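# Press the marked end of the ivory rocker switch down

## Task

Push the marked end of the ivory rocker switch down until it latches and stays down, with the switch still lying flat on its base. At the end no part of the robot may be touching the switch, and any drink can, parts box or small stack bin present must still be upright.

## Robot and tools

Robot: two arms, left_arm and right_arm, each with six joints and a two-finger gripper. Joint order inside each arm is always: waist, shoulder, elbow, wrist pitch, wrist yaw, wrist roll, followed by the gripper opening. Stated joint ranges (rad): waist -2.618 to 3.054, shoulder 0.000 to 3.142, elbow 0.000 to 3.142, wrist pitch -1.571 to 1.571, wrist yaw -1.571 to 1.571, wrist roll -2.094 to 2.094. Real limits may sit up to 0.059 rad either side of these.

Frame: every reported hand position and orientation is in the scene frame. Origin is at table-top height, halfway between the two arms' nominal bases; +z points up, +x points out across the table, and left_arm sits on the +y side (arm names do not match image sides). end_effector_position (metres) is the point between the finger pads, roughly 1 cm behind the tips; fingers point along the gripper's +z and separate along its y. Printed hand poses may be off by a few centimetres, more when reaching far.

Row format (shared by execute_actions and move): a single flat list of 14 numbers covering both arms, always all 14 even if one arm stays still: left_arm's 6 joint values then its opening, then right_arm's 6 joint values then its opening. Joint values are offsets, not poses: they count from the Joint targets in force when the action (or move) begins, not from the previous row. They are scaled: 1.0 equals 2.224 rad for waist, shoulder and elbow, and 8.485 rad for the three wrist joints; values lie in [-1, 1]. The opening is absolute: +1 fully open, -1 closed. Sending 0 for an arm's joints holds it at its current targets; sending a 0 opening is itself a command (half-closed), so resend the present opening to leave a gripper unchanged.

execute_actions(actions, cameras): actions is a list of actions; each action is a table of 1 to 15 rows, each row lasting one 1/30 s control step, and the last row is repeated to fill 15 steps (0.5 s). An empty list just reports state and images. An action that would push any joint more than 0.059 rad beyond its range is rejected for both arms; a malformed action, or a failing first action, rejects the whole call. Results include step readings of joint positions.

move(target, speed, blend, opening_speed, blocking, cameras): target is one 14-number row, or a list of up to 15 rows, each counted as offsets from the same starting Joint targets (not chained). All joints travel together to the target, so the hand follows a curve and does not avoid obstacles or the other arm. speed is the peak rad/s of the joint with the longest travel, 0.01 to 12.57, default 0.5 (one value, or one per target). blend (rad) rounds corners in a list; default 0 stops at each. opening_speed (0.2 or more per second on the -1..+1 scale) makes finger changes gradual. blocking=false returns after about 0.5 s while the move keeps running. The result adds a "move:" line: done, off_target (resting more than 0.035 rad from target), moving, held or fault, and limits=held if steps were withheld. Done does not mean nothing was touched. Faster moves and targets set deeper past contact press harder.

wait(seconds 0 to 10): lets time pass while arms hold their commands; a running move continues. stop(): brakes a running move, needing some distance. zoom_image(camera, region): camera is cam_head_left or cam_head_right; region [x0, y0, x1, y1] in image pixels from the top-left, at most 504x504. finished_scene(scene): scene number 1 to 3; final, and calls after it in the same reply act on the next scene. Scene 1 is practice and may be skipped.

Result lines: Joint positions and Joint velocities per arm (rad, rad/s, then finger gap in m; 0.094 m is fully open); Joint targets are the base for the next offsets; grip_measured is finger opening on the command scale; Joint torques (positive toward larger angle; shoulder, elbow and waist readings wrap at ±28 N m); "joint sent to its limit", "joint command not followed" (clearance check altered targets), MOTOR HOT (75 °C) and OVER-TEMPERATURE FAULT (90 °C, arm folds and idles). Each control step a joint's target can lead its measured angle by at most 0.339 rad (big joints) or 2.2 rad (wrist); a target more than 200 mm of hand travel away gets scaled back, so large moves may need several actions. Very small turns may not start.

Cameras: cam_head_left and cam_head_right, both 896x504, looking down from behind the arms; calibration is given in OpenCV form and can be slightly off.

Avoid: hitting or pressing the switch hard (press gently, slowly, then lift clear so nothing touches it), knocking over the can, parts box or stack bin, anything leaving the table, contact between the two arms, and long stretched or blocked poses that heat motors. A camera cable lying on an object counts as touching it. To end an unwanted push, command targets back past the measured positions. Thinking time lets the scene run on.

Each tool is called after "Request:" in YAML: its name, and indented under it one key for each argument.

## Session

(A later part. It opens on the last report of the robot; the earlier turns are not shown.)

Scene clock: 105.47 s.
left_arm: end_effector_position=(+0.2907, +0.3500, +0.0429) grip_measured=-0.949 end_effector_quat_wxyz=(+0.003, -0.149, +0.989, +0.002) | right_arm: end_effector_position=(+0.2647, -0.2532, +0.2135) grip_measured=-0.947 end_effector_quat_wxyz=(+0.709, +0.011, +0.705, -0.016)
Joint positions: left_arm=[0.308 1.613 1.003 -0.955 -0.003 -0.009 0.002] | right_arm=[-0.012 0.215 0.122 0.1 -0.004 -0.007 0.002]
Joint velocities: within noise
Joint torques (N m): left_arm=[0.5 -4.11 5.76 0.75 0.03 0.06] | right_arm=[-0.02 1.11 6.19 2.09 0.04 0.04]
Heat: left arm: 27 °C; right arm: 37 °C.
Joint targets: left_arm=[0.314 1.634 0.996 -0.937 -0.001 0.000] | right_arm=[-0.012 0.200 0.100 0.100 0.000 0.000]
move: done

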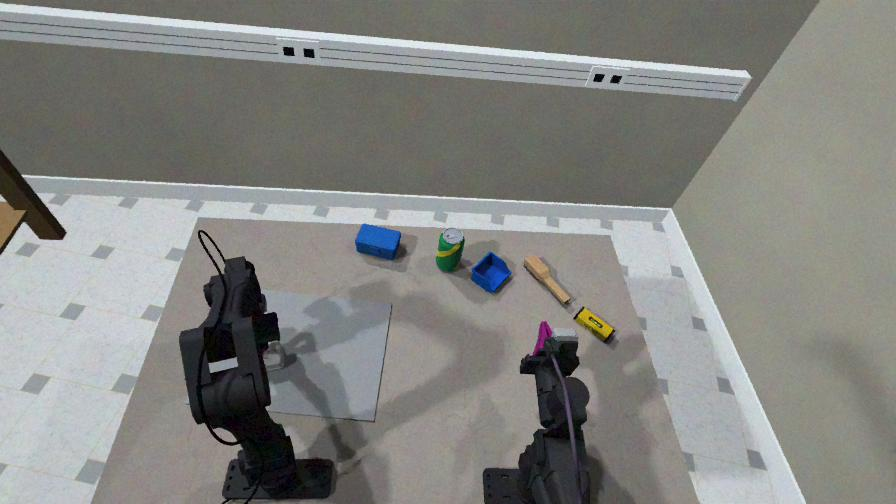

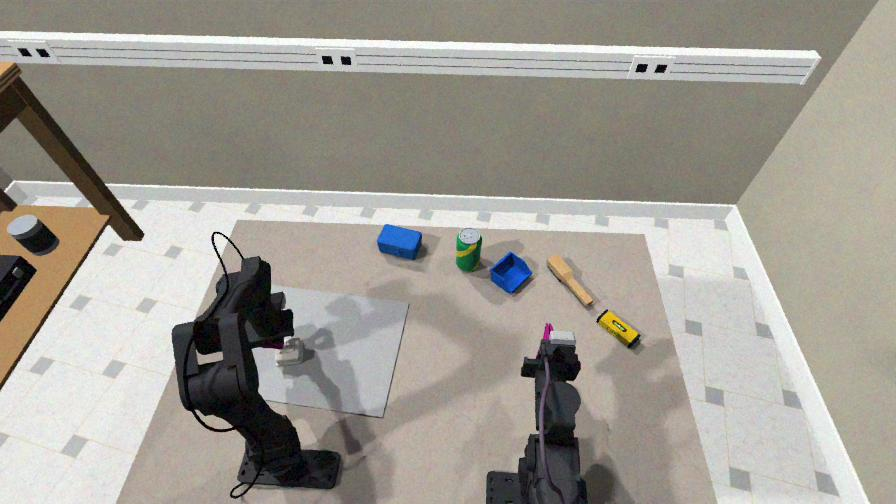

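Request:
move:
  target: [0, 0.0024, -0.0051, 0.00195, 0, 0, -0.95, 0, 0, 0, 0, 0, 0, -0.95]
  speed: 0.1

Request:
zoom_image:
  camera: "cam_head_left"
  region: [250, 335, 280, 365]

Request:
zoom_image:
  camera: "cam_head_right"
  region: [268, 330, 298, 360]

Scene clock: 107.10 s.
left_arm: end_effector_position=(+0.2906, +0.3500, +0.0422) grip_measured=-0.949 end_effector_quat_wxyz=(+0.002, -0.149, +0.989, +0.002) | right_arm: end_effector_position=(+0.2647, -0.2532, +0.2135) grip_measured=-0.947 end_effector_quat_wxyz=(+0.709, +0.011, +0.705, -0.016)
Joint positions: left_arm=[0.308 1.614 1.002 -0.954 -0.003 -0.009 0.002] | right_arm=[-0.012 0.215 0.122 0.1 -0.004 -0.007 0.002]
Joint velocities: within noise
Joint torques (N m): left_arm=[0.4 -3.85 4.79 0.88 0.05 0.03] | right_arm=[0.01 1.11 6.19 2.09 0.04 0.04]
Heat: left arm: 27 °C; right arm: 37 °C.
Joint targets: left_arm=[0.314 1.639 0.985 -0.920 -0.001 0.000] | right_arm=[-0.012 0.200 0.100 0.100 0.000 0.000]
move: done

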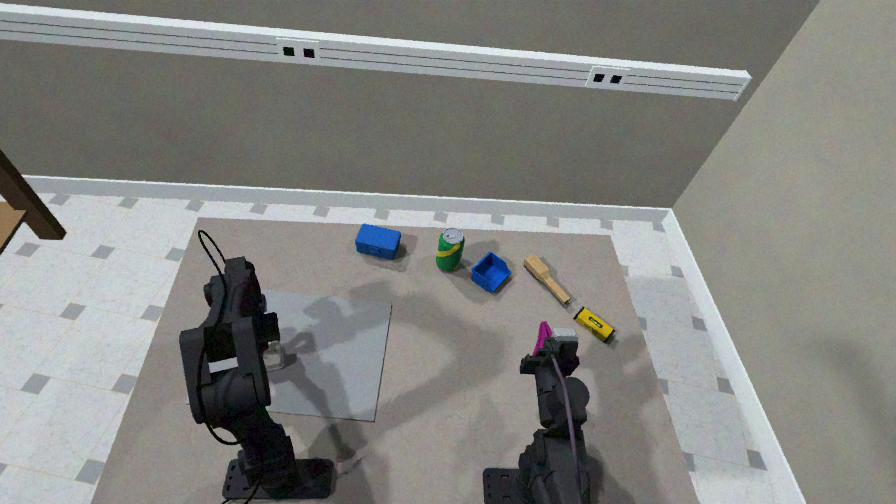

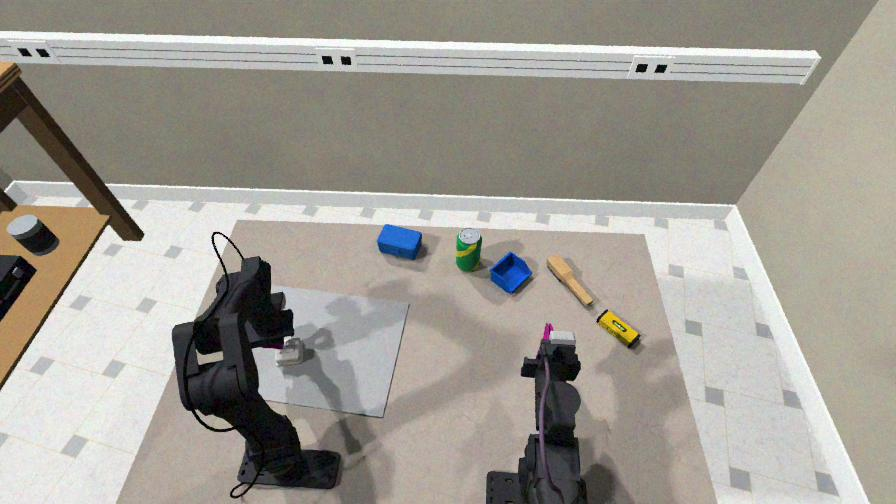

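Scaled by 16.800 from the camera's 896x504 image, which has a finer 1280x720 frame.

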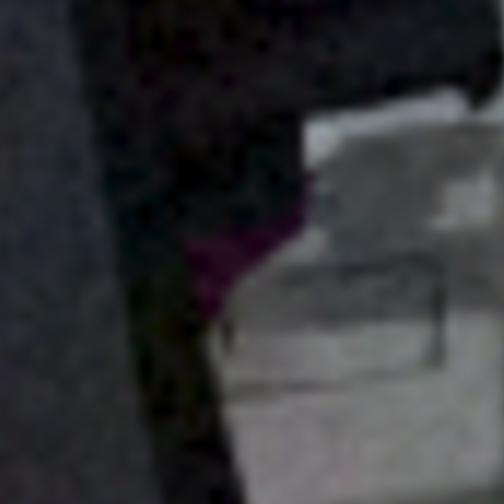

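Scaled by 16.800 from the camera's 896x504 image, which has a finer 1280x720 frame.

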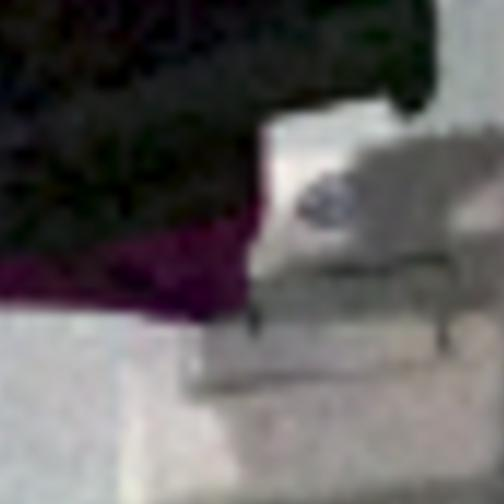

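Request:
move:
  target: [0.0018, -0.0274, 0.0256, -0.00955, 0, 0, -0.95, 0, 0, 0, 0, 0, 0, -0.95]
  speed: 0.1

Request:
zoom_image:
  camera: "cam_head_left"
  region: [250, 335, 280, 365]

Request:
zoom_image:
  camera: "cam_head_right"
  region: [268, 330, 298, 360]

Scene clock: 116.43 s.
left_arm: end_effector_position=(+0.2855, +0.3495, +0.0456) grip_measured=-0.949 end_effector_quat_wxyz=(-0.010, -0.151, +0.988, +0.000) | right_arm: end_effector_position=(+0.2647, -0.2532, +0.2135) grip_measured=-0.947 end_effector_quat_wxyz=(+0.709, +0.011, +0.705, -0.016)
Joint positions: left_arm=[0.312 1.614 1.016 -0.993 -0.003 -0.009 0.002] | right_arm=[-0.012 0.215 0.122 0.1 -0.004 -0.007 0.002]
Joint velocities: within noise
Joint torques (N m): left_arm=[0.36 -8.8 9.01 0.42 0.03 0.06] | right_arm=[-0.01 1.13 6.19 2.08 0.03 0.05]
Heat: left arm: 27 °C; right arm: 37 °C.
Joint targets: left_arm=[0.318 1.578 1.041 -1.002 -0.001 0.000] | right_arm=[-0.012 0.200 0.100 0.100 0.000 0.000]
move: off_target (left_arm); left_arm: the shoulder is farthest, 0.036 rad from its target

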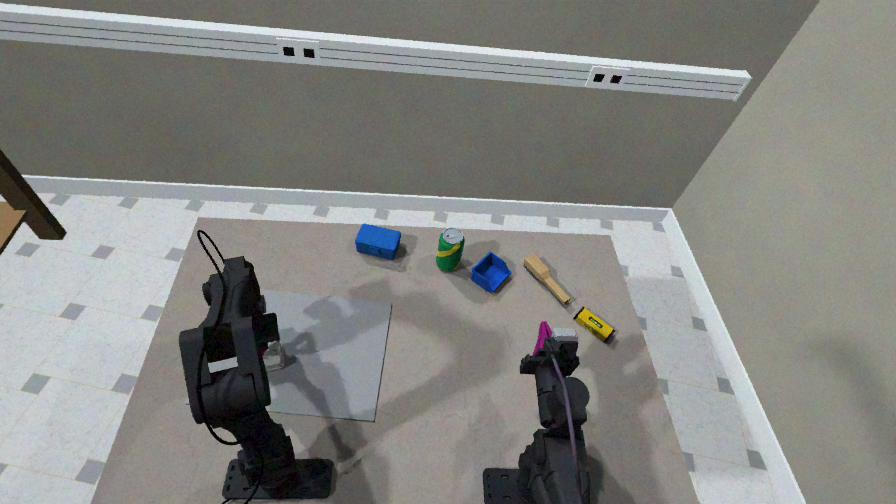

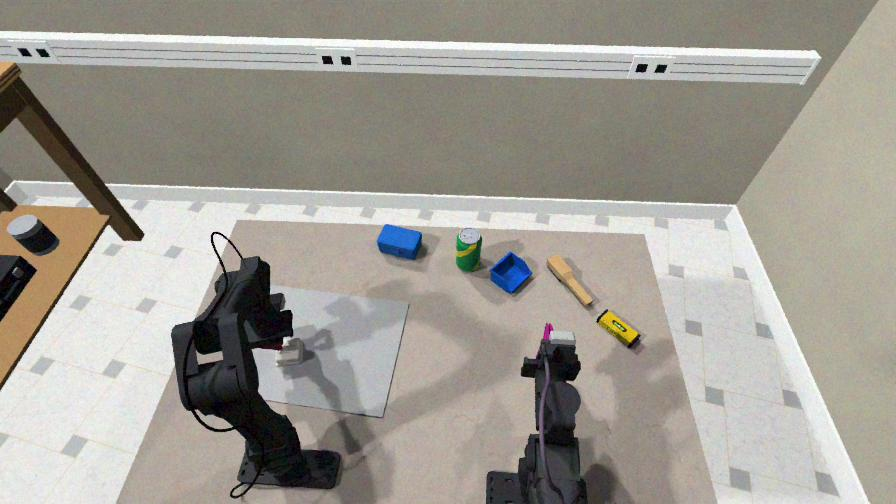

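Scaled by 16.800 from the camera's 896x504 image, which has a finer 1280x720 frame.

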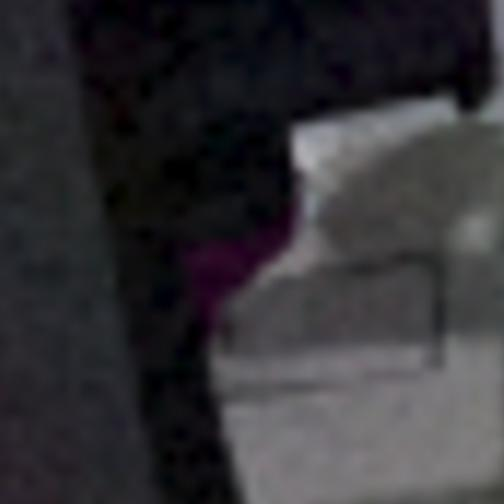

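Scaled by 16.800 from the camera's 896x504 image, which has a finer 1280x720 frame.

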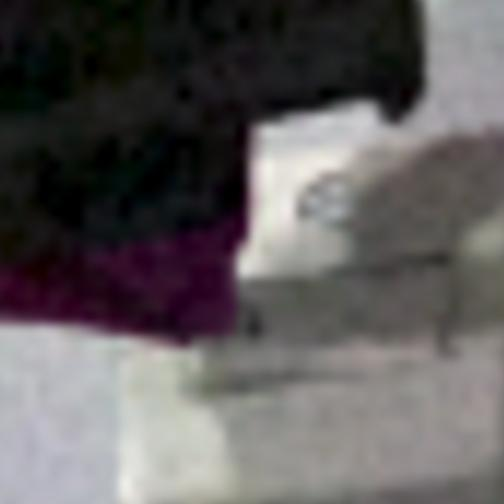

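Request:
move:
  target: [0, 0.0099, -0.0252, 0.0073, 0, 0, -0.95, 0, 0, 0, 0, 0, 0, -0.95]
  speed: 0.1

Request:
zoom_image:
  camera: "cam_head_left"
  region: [250, 335, 280, 365]

Request:
zoom_image:
  camera: "cam_head_right"
  region: [268, 330, 298, 360]

Scene clock: 154.97 s.
left_arm: end_effector_position=(+0.2868, +0.3498, +0.0421) grip_measured=-0.949 end_effector_quat_wxyz=(-0.005, -0.151, +0.989, +0.001) | right_arm: end_effector_position=(+0.2647, -0.2532, +0.2135) grip_measured=-0.947 end_effector_quat_wxyz=(+0.709, +0.011, +0.705, -0.016)
Joint positions: left_arm=[0.312 1.614 1.002 -0.968 -0.003 -0.009 0.002] | right_arm=[-0.012 0.215 0.122 0.1 -0.004 -0.007 0.002]
Joint velocities: within noise
Joint torques (N m): left_arm=[0.5 -6.93 4.85 0.82 0.02 0.06] | right_arm=[-0.01 1.13 6.19 2.08 0.04 0.04]
Heat: left arm: 29 °C; right arm: 38 °C.
Joint targets: left_arm=[0.318 1.600 0.985 -0.939 -0.001 0.000] | right_arm=[-0.012 0.200 0.100 0.100 0.000 0.000]
move: done

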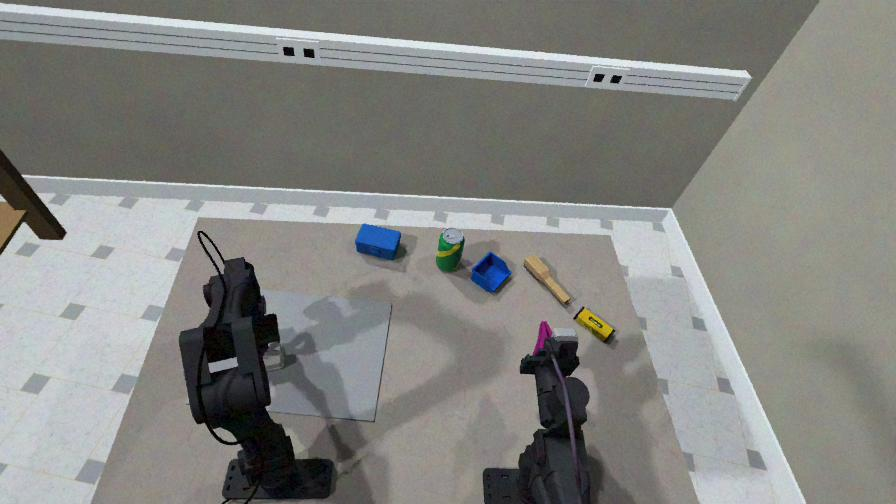

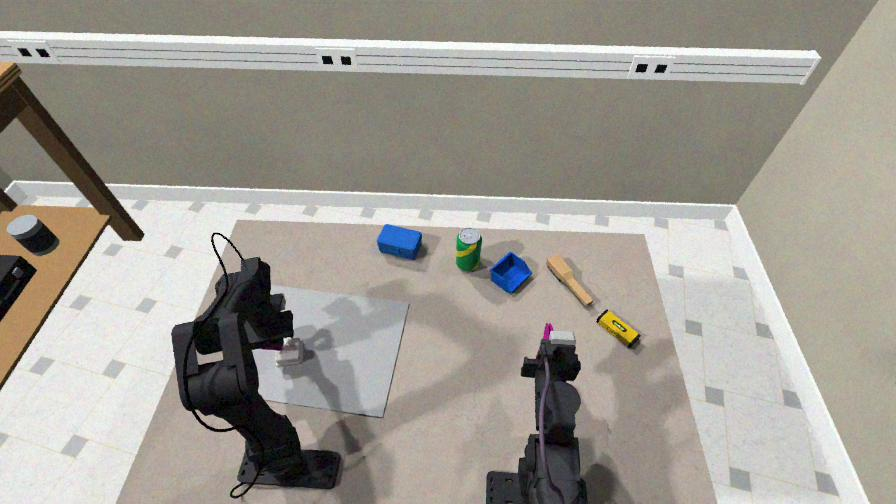

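Scaled by 16.800 from the camera's 896x504 image, which has a finer 1280x720 frame.

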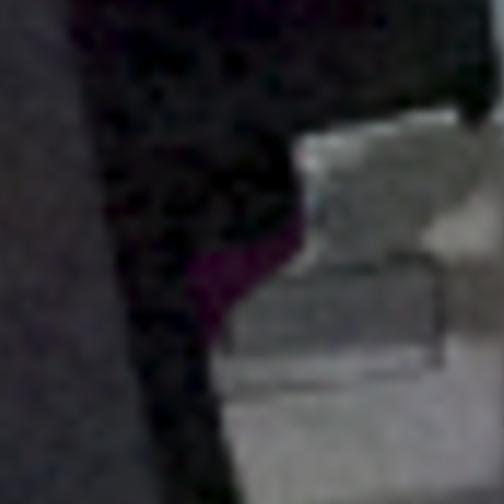

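Scaled by 16.800 from the camera's 896x504 image, which has a finer 1280x720 frame.

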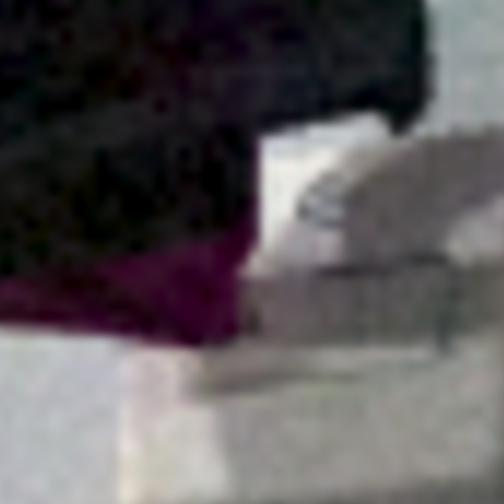

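Request:
move:
  target: [0, 0.0045, -0.009, 0.0023, 0, 0, -0.95, 0, 0, 0, 0, 0, 0, -0.95]
  speed: 0.1

Request:
zoom_image:
  camera: "cam_head_left"
  region: [250, 335, 280, 365]

Request:
zoom_image:
  camera: "cam_head_right"
  region: [268, 330, 298, 360]

Scene clock: 157.00 s.
left_arm: end_effector_position=(+0.2852, +0.3499, +0.0370) grip_measured=-0.949 end_effector_quat_wxyz=(-0.004, -0.152, +0.988, +0.002) | right_arm: end_effector_position=(+0.2647, -0.2532, +0.2135) grip_measured=-0.947 end_effector_quat_wxyz=(+0.709, +0.011, +0.705, -0.016)
Joint positions: left_arm=[0.313 1.614 0.98 -0.944 -0.004 -0.009 0.002] | right_arm=[-0.012 0.215 0.122 0.1 -0.004 -0.007 0.002]
Joint velocities: within noise
Joint torques (N m): left_arm=[0.38 -6.04 5.03 0.76 0.05 0.07] | right_arm=[0.01 1.13 6.17 2.09 0.04 0.04]
Heat: left arm: 29 °C; right arm: 38 °C.
Joint targets: left_arm=[0.319 1.610 0.965 -0.920 -0.001 0.000] | right_arm=[-0.012 0.200 0.100 0.101 0.000 0.000]
move: done

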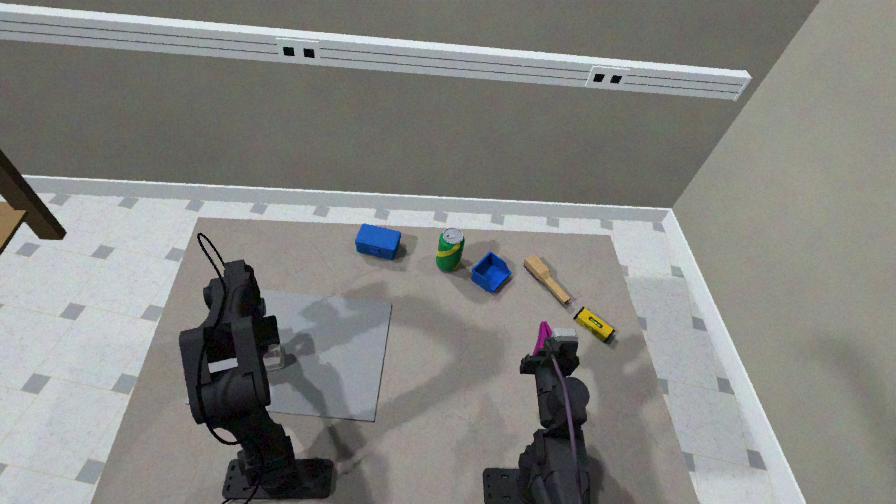

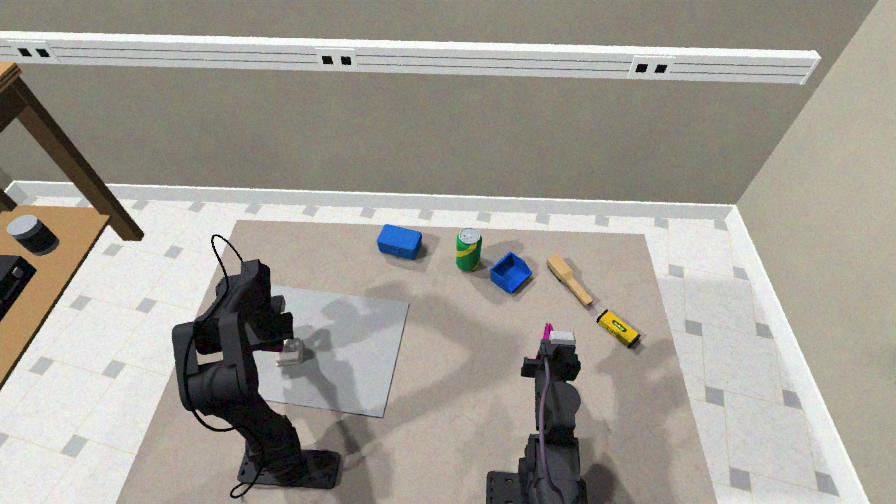

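Scaled by 16.800 from the camera's 896x504 image, which has a finer 1280x720 frame.

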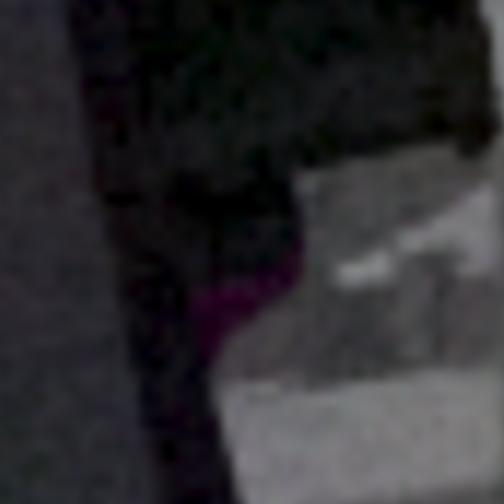

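Scaled by 16.800 from the camera's 896x504 image, which has a finer 1280x720 frame.

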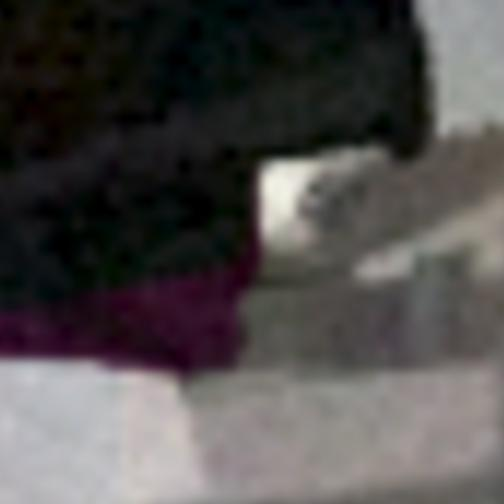

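Request:
move:
  target:
    - [0, 0, 0.0607, -0.0159, 0, 0, -0.95, 0, 0, 0, 0, 0, 0, -0.95]
    - [0.27, 0, 0.0807, -0.0211, 0, 0, -0.95, 0, 0, 0, 0, 0, 0, -0.95]
  speed: [0.3, 0.8]

Request:
zoom_image:
  camera: "cam_head_left"
  region: [240, 330, 300, 390]

Request:
zoom_image:
  camera: "cam_head_right"
  region: [260, 322, 320, 382]

Scene clock: 160.80 s.
left_arm: end_effector_position=(+0.2026, +0.4856, +0.0703) grip_measured=-0.949 end_effector_quat_wxyz=(-0.007, -0.439, +0.898, -0.002) | right_arm: end_effector_position=(+0.2647, -0.2532, +0.2135) grip_measured=-0.947 end_effector_quat_wxyz=(+0.709, +0.011, +0.705, -0.016)
Joint positions: left_arm=[0.918 1.614 1.119 -1.09 -0.002 -0.009 0.002] | right_arm=[-0.012 0.215 0.122 0.1 -0.004 -0.007 0.002]
Joint velocities: within noise
Joint torques (N m): left_arm=[0.02 -6.32 9.07 0.43 0.03 0.08] | right_arm=[-0.01 1.13 6.17 2.09 0.04 0.04]
Heat: left arm: 29 °C; right arm: 38 °C.
Joint targets: left_arm=[0.919 1.610 1.145 -1.099 -0.001 0.000] | right_arm=[-0.012 0.200 0.100 0.101 0.000 0.000]
move: done

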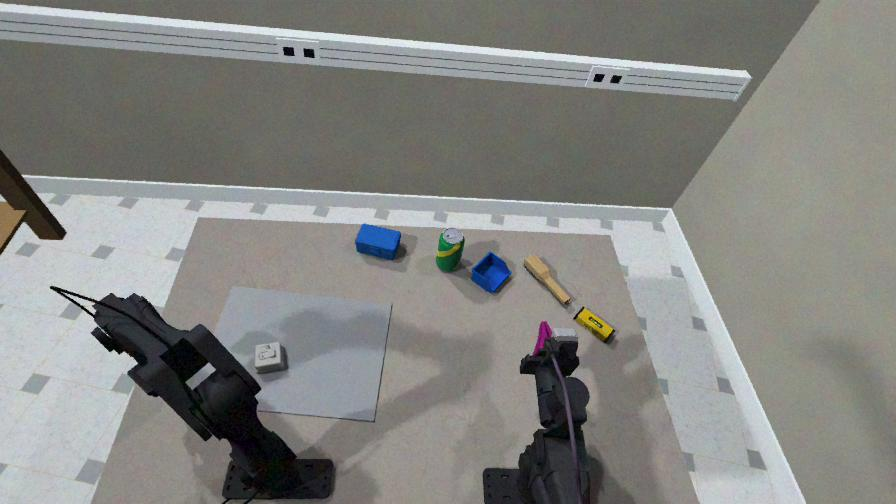

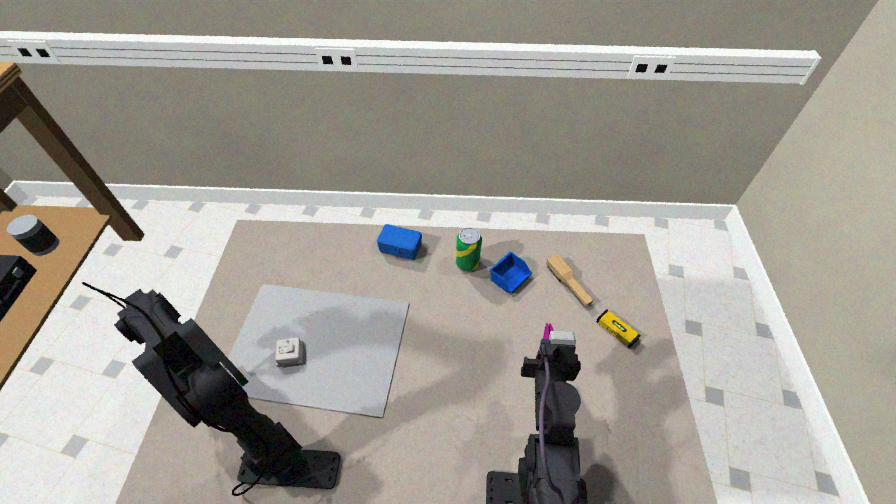

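Scaled by 8.400 from the camera's 896x504 image, which has a finer 1280x720 frame.

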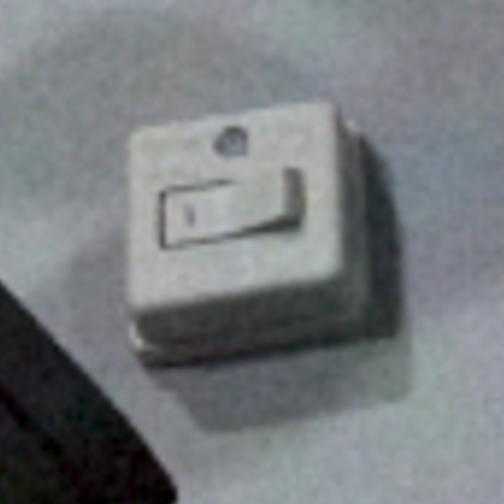

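Scaled by 8.400 from the camera's 896x504 image, which has a finer 1280x720 frame.

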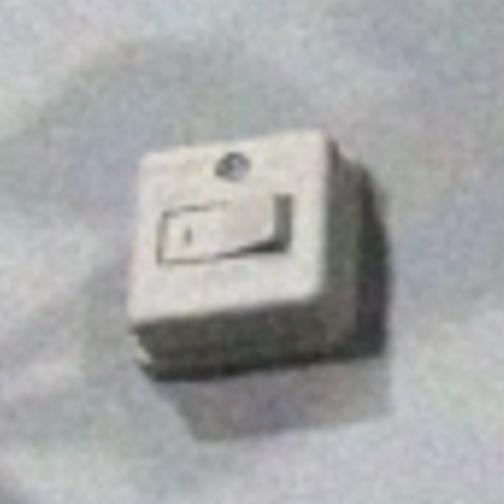

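Request:
move:
  target:
    - [-0.411, 0.2131, 0.3183, -0.0276, 0, 0, -0.95, 0, 0, 0, 0, 0, 0, -0.95]
    - [-0.411, 0.2206, 0.2340, -0.0047, 0, 0, -0.95, 0, 0, 0, 0, 0, 0, -0.95]
  speed: [0.8, 0.3]

Request:
zoom_image:
  camera: "cam_head_left"
  region: [240, 250, 340, 350]

Request:
zoom_image:
  camera: "cam_head_right"
  region: [270, 250, 370, 350]

Scene clock: 186.73 s.
left_arm: end_effector_position=(+0.4336, +0.2657, +0.0585) grip_measured=-0.949 end_effector_quat_wxyz=(+0.004, +0.005, +1.000, +0.000) | right_arm: end_effector_position=(+0.2647, -0.2532, +0.2134) grip_measured=-0.947 end_effector_quat_wxyz=(+0.709, +0.011, +0.705, -0.016)
Joint positions: left_arm=[0 2.079 1.67 -1.154 0.001 -0.008 0.002] | right_arm=[-0.012 0.215 0.122 0.1 -0.004 -0.007 0.002]
Joint velocities: within noise
Joint torques (N m): left_arm=[0.46 -8.46 6.39 0.69 -0.01 0.05] | right_arm=[-0.01 1.13 6.17 2.09 0.04 0.05]
Heat: left arm: 29 °C; right arm: 39 °C.
Joint targets: left_arm=[0.005 2.100 1.665 -1.139 -0.001 0.000] | right_arm=[-0.012 0.200 0.100 0.100 0.000 0.000]
move: done

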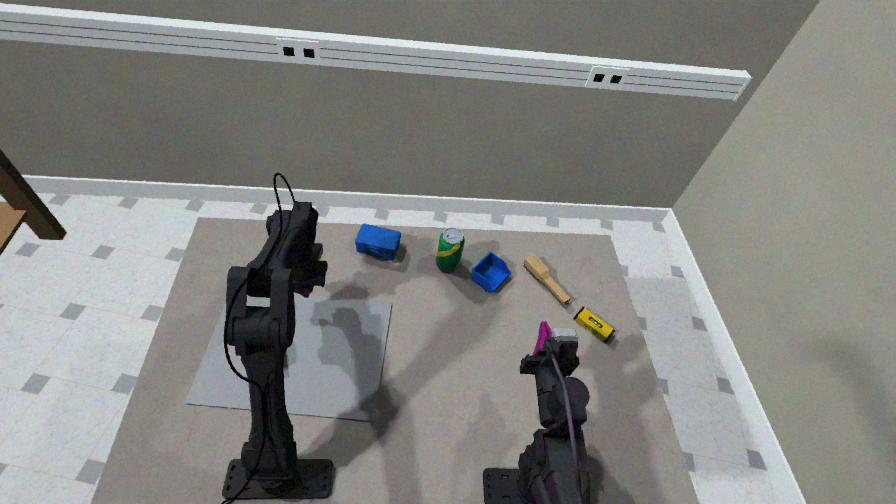

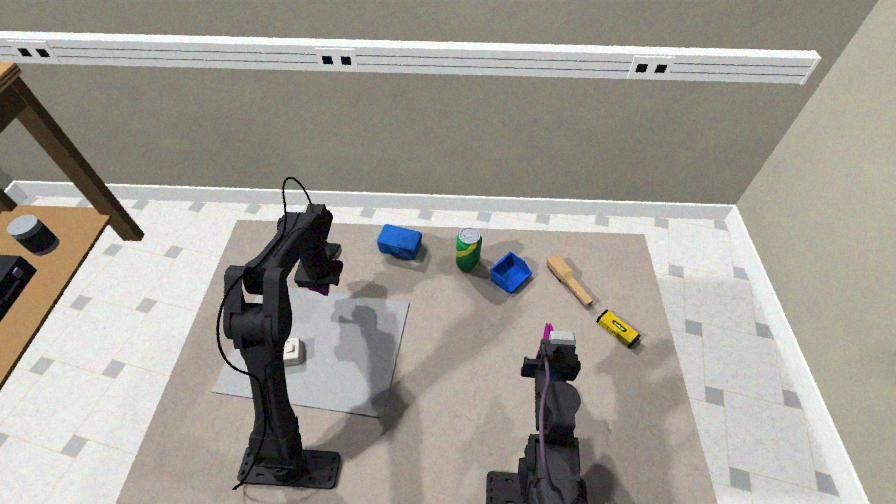

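Scaled by 5.040 from the camera's 896x504 image, which has a finer 1280x720 frame.

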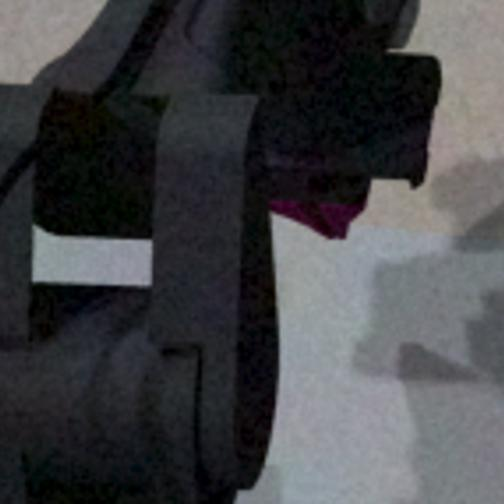

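Scaled by 5.040 from the camera's 896x504 image, which has a finer 1280x720 frame.

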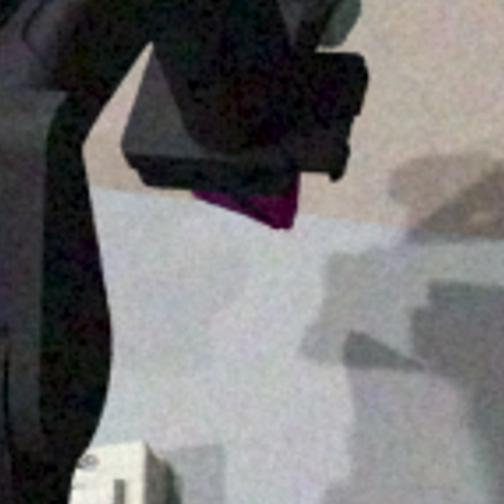

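Request:
move:
  target: [-0.225, 0, 0, 0, 0, 0, -0.95, 0, 0, 0, 0, 0, 0, -0.95]
  speed: 0.8

Request:
zoom_image:
  camera: "cam_head_left"
  region: [340, 250, 440, 350]

Request:
zoom_image:
  camera: "cam_head_right"
  region: [350, 250, 450, 350]

Scene clock: 195.40 s.
left_arm: end_effector_position=(+0.3833, +0.0741, +0.0585) grip_measured=-0.949 end_effector_quat_wxyz=(+0.007, +0.252, +0.968, -0.002) | right_arm: end_effector_position=(+0.2647, -0.2532, +0.2134) grip_measured=-0.947 end_effector_quat_wxyz=(+0.709, +0.011, +0.705, -0.016)
Joint positions: left_arm=[-0.501 2.079 1.67 -1.147 0 -0.008 0.002] | right_arm=[-0.012 0.215 0.122 0.1 -0.004 -0.007 0.002]
Joint velocities: within noise
Joint torques (N m): left_arm=[0.34 -8.46 6.41 0.64 -0.03 0.07] | right_arm=[-0.01 1.11 6.19 2.09 0.04 0.05]
Heat: left arm: 28 °C; right arm: 39 °C.
Joint targets: left_arm=[-0.496 2.100 1.665 -1.139 -0.001 0.000] | right_arm=[-0.012 0.200 0.100 0.100 0.000 0.000]
move: done

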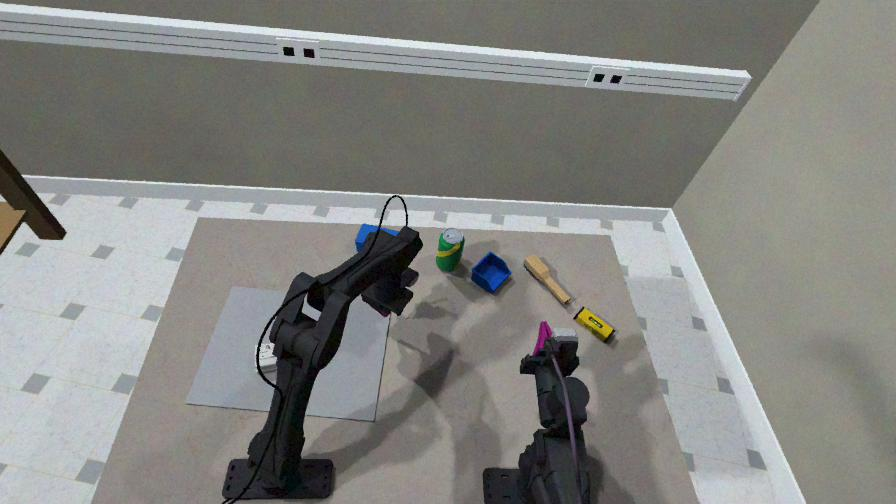

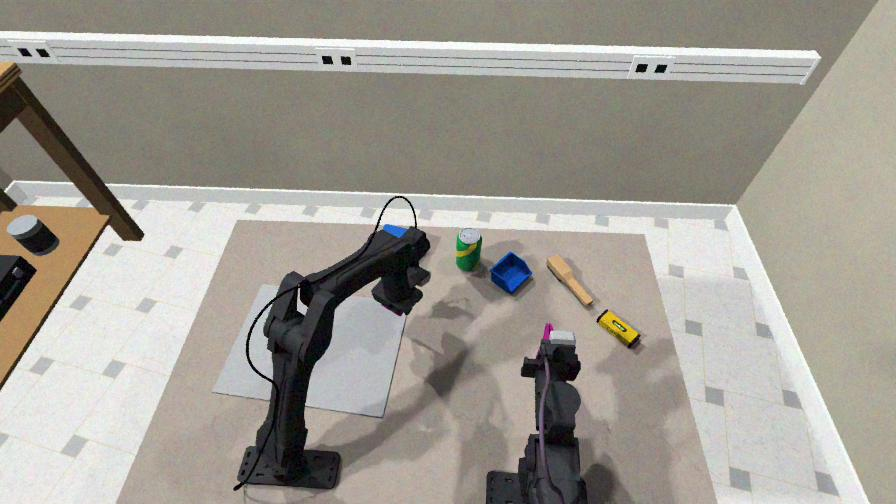

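Scaled by 5.040 from the camera's 896x504 image, which has a finer 1280x720 frame.

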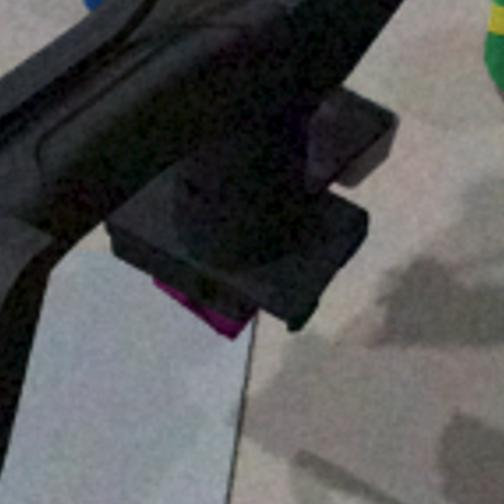

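Scaled by 5.040 from the camera's 896x504 image, which has a finer 1280x720 frame.

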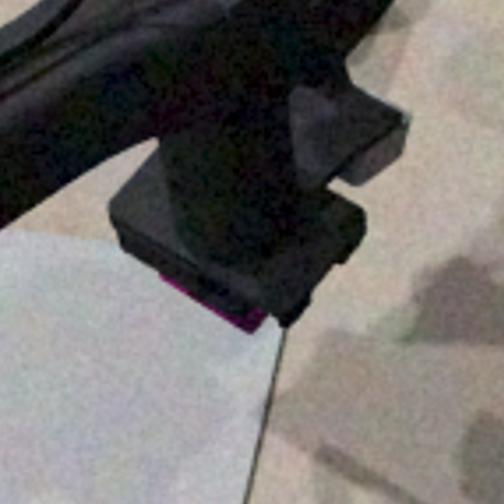

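Request:
move:
  target:
    - [0.223, -0.8543, -0.7037, 0.1460, 0, 0, -0.95, 0.1628, 0.8470, 0.7882, -0.1689, 0, 0, -0.95]
    - [0.223, -0.8543, -0.7037, 0.1460, 0, 0, -0.95, 0.1628, 0.8546, 0.7039, -0.1460, 0, 0, -0.95]
  speed: [1.0, 0.3]

Request:
zoom_image:
  camera: "cam_head_left"
  region: [420, 260, 520, 360]

Request:
zoom_image:
  camera: "cam_head_right"
  region: [440, 260, 540, 360]

Scene clock: 204.50 s.
left_arm: end_effector_position=(+0.2955, +0.2669, +0.1997) grip_measured=-0.949 end_effector_quat_wxyz=(+0.696, +0.005, +0.718, -0.011) | right_arm: end_effector_position=(+0.3868, -0.1154, +0.0612) grip_measured=-0.947 end_effector_quat_wxyz=(+0.011, -0.162, +0.987, +0.004)
Joint positions: left_arm=[-0.005 0.216 0.105 0.079 0 -0.008 0.002] | right_arm=[0.35 2.08 1.682 -1.15 -0.004 -0.006 0.002]
Joint velocities: within noise
Joint torques (N m): left_arm=[0.4 0.7 7.87 2.4 0.01 0.05] | right_arm=[-0.03 -7.97 5.15 0.5 0.04 0.04]
Heat: left arm: 28 °C; right arm: 39 °C.
Joint targets: left_arm=[0.000 0.200 0.100 0.100 -0.001 0.000] | right_arm=[0.350 2.101 1.666 -1.138 0.000 0.000]
move: done

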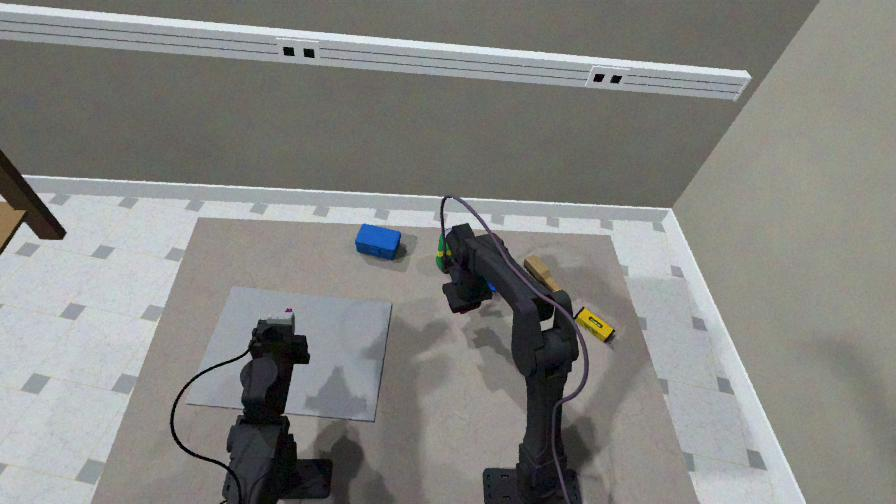

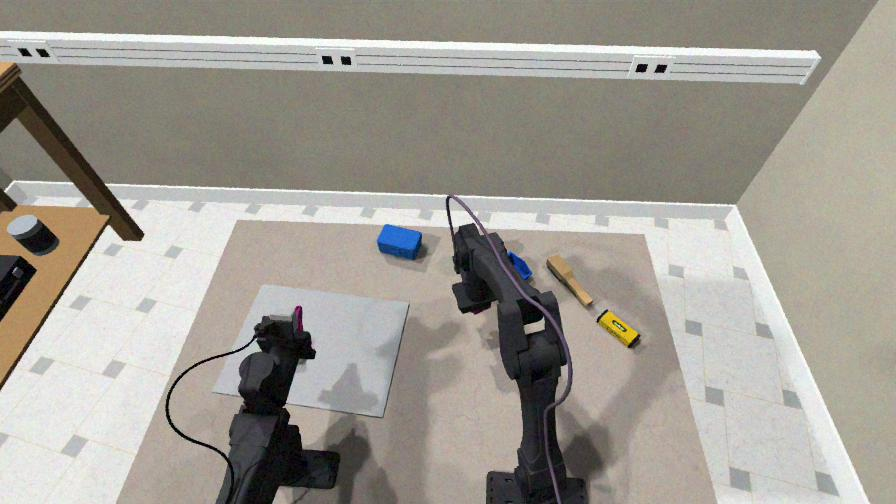

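Scaled by 5.040 from the camera's 896x504 image, which has a finer 1280x720 frame.

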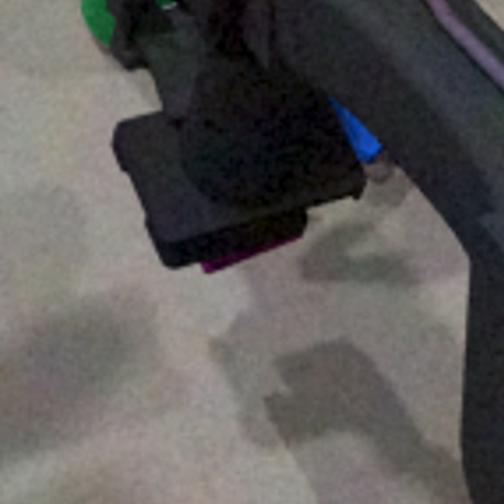

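Scaled by 5.040 from the camera's 896x504 image, which has a finer 1280x720 frame.

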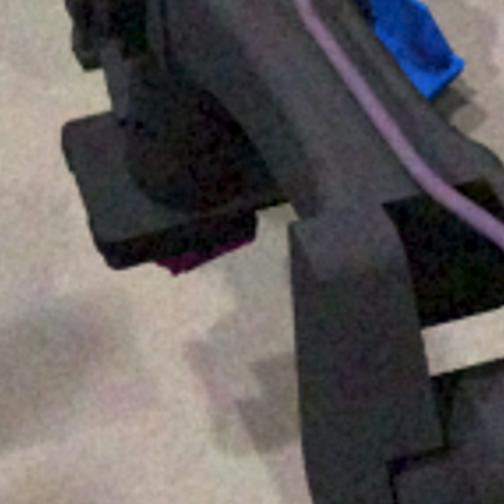

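Request:
move:
  target:
    - [0, 0, 0, 0, 0, 0, -0.95, -0.2023, -0.1960, -0.1623, -0.0086, 0, 0, -0.95]
    - [0, 0, 0, 0, 0, 0, -0.95, -0.2023, -0.1659, -0.2257, 0.0152, 0, 0, -0.95]
  speed: [0.8, 0.3]

Request:
zoom_image:
  camera: "cam_head_left"
  region: [480, 300, 580, 400]

Request:
zoom_image:
  camera: "cam_head_right"
  region: [490, 300, 590, 400]

Scene clock: 210.97 s.
left_arm: end_effector_position=(+0.2955, +0.2669, +0.1999) grip_measured=-0.949 end_effector_quat_wxyz=(+0.696, +0.005, +0.718, -0.011) | right_arm: end_effector_position=(+0.3043, -0.2831, +0.0572) grip_measured=-0.947 end_effector_quat_wxyz=(+0.005, +0.064, +0.998, +0.000)
Joint positions: left_arm=[-0.005 0.216 0.105 0.08 0 -0.008 0.002] | right_arm=[-0.103 1.718 1.18 -1.022 0 -0.005 0.002]
Joint velocities: within noise
Joint torques (N m): left_arm=[0.29 0.66 7.83 2.4 -0.01 0.03] | right_arm=[0.28 -5.31 5.03 0.53 0 0.02]
Heat: left arm: 28 °C; right arm: 37 °C.
Joint targets: left_arm=[0.000 0.200 0.100 0.100 -0.001 0.000] | right_arm=[-0.100 1.732 1.164 -1.009 0.000 0.000]
move: done

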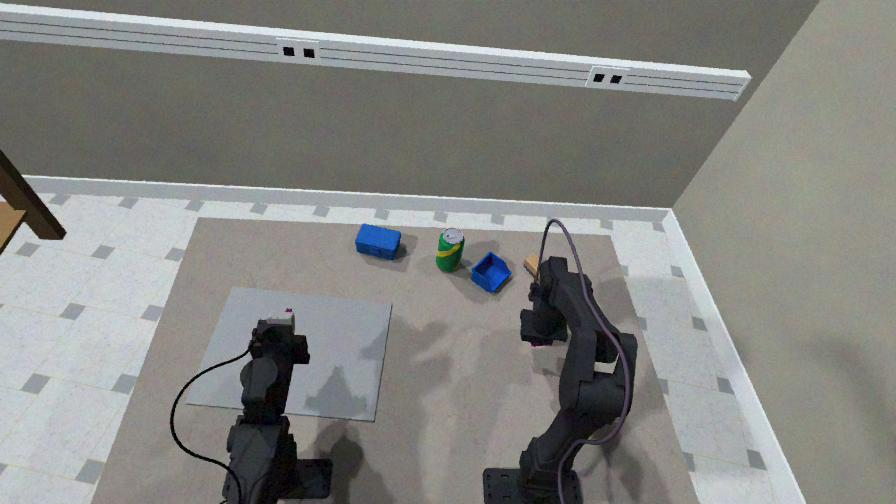

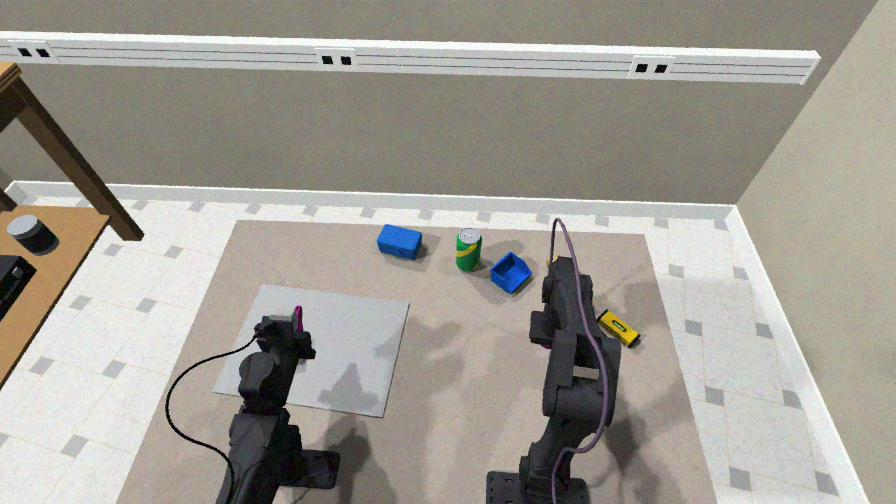

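Scaled by 5.040 from the camera's 896x504 image, which has a finer 1280x720 frame.

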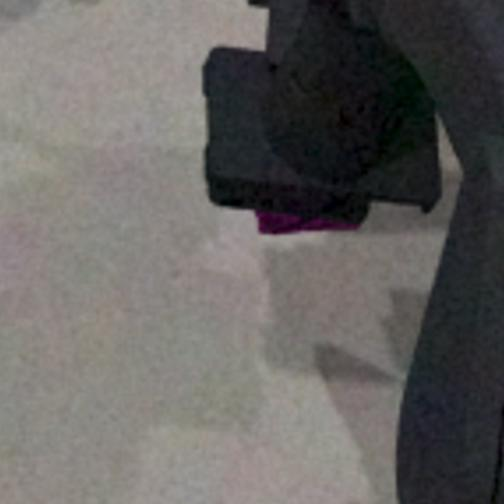

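Scaled by 5.040 from the camera's 896x504 image, which has a finer 1280x720 frame.

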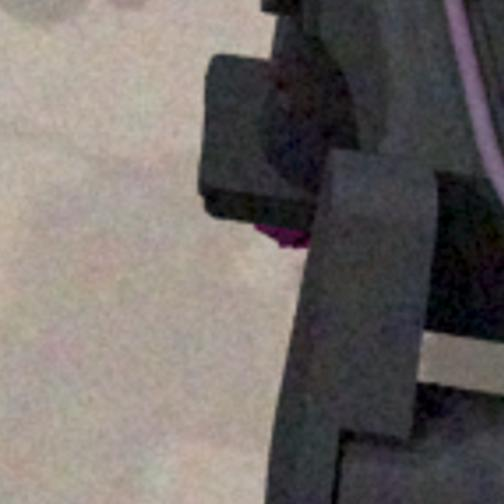

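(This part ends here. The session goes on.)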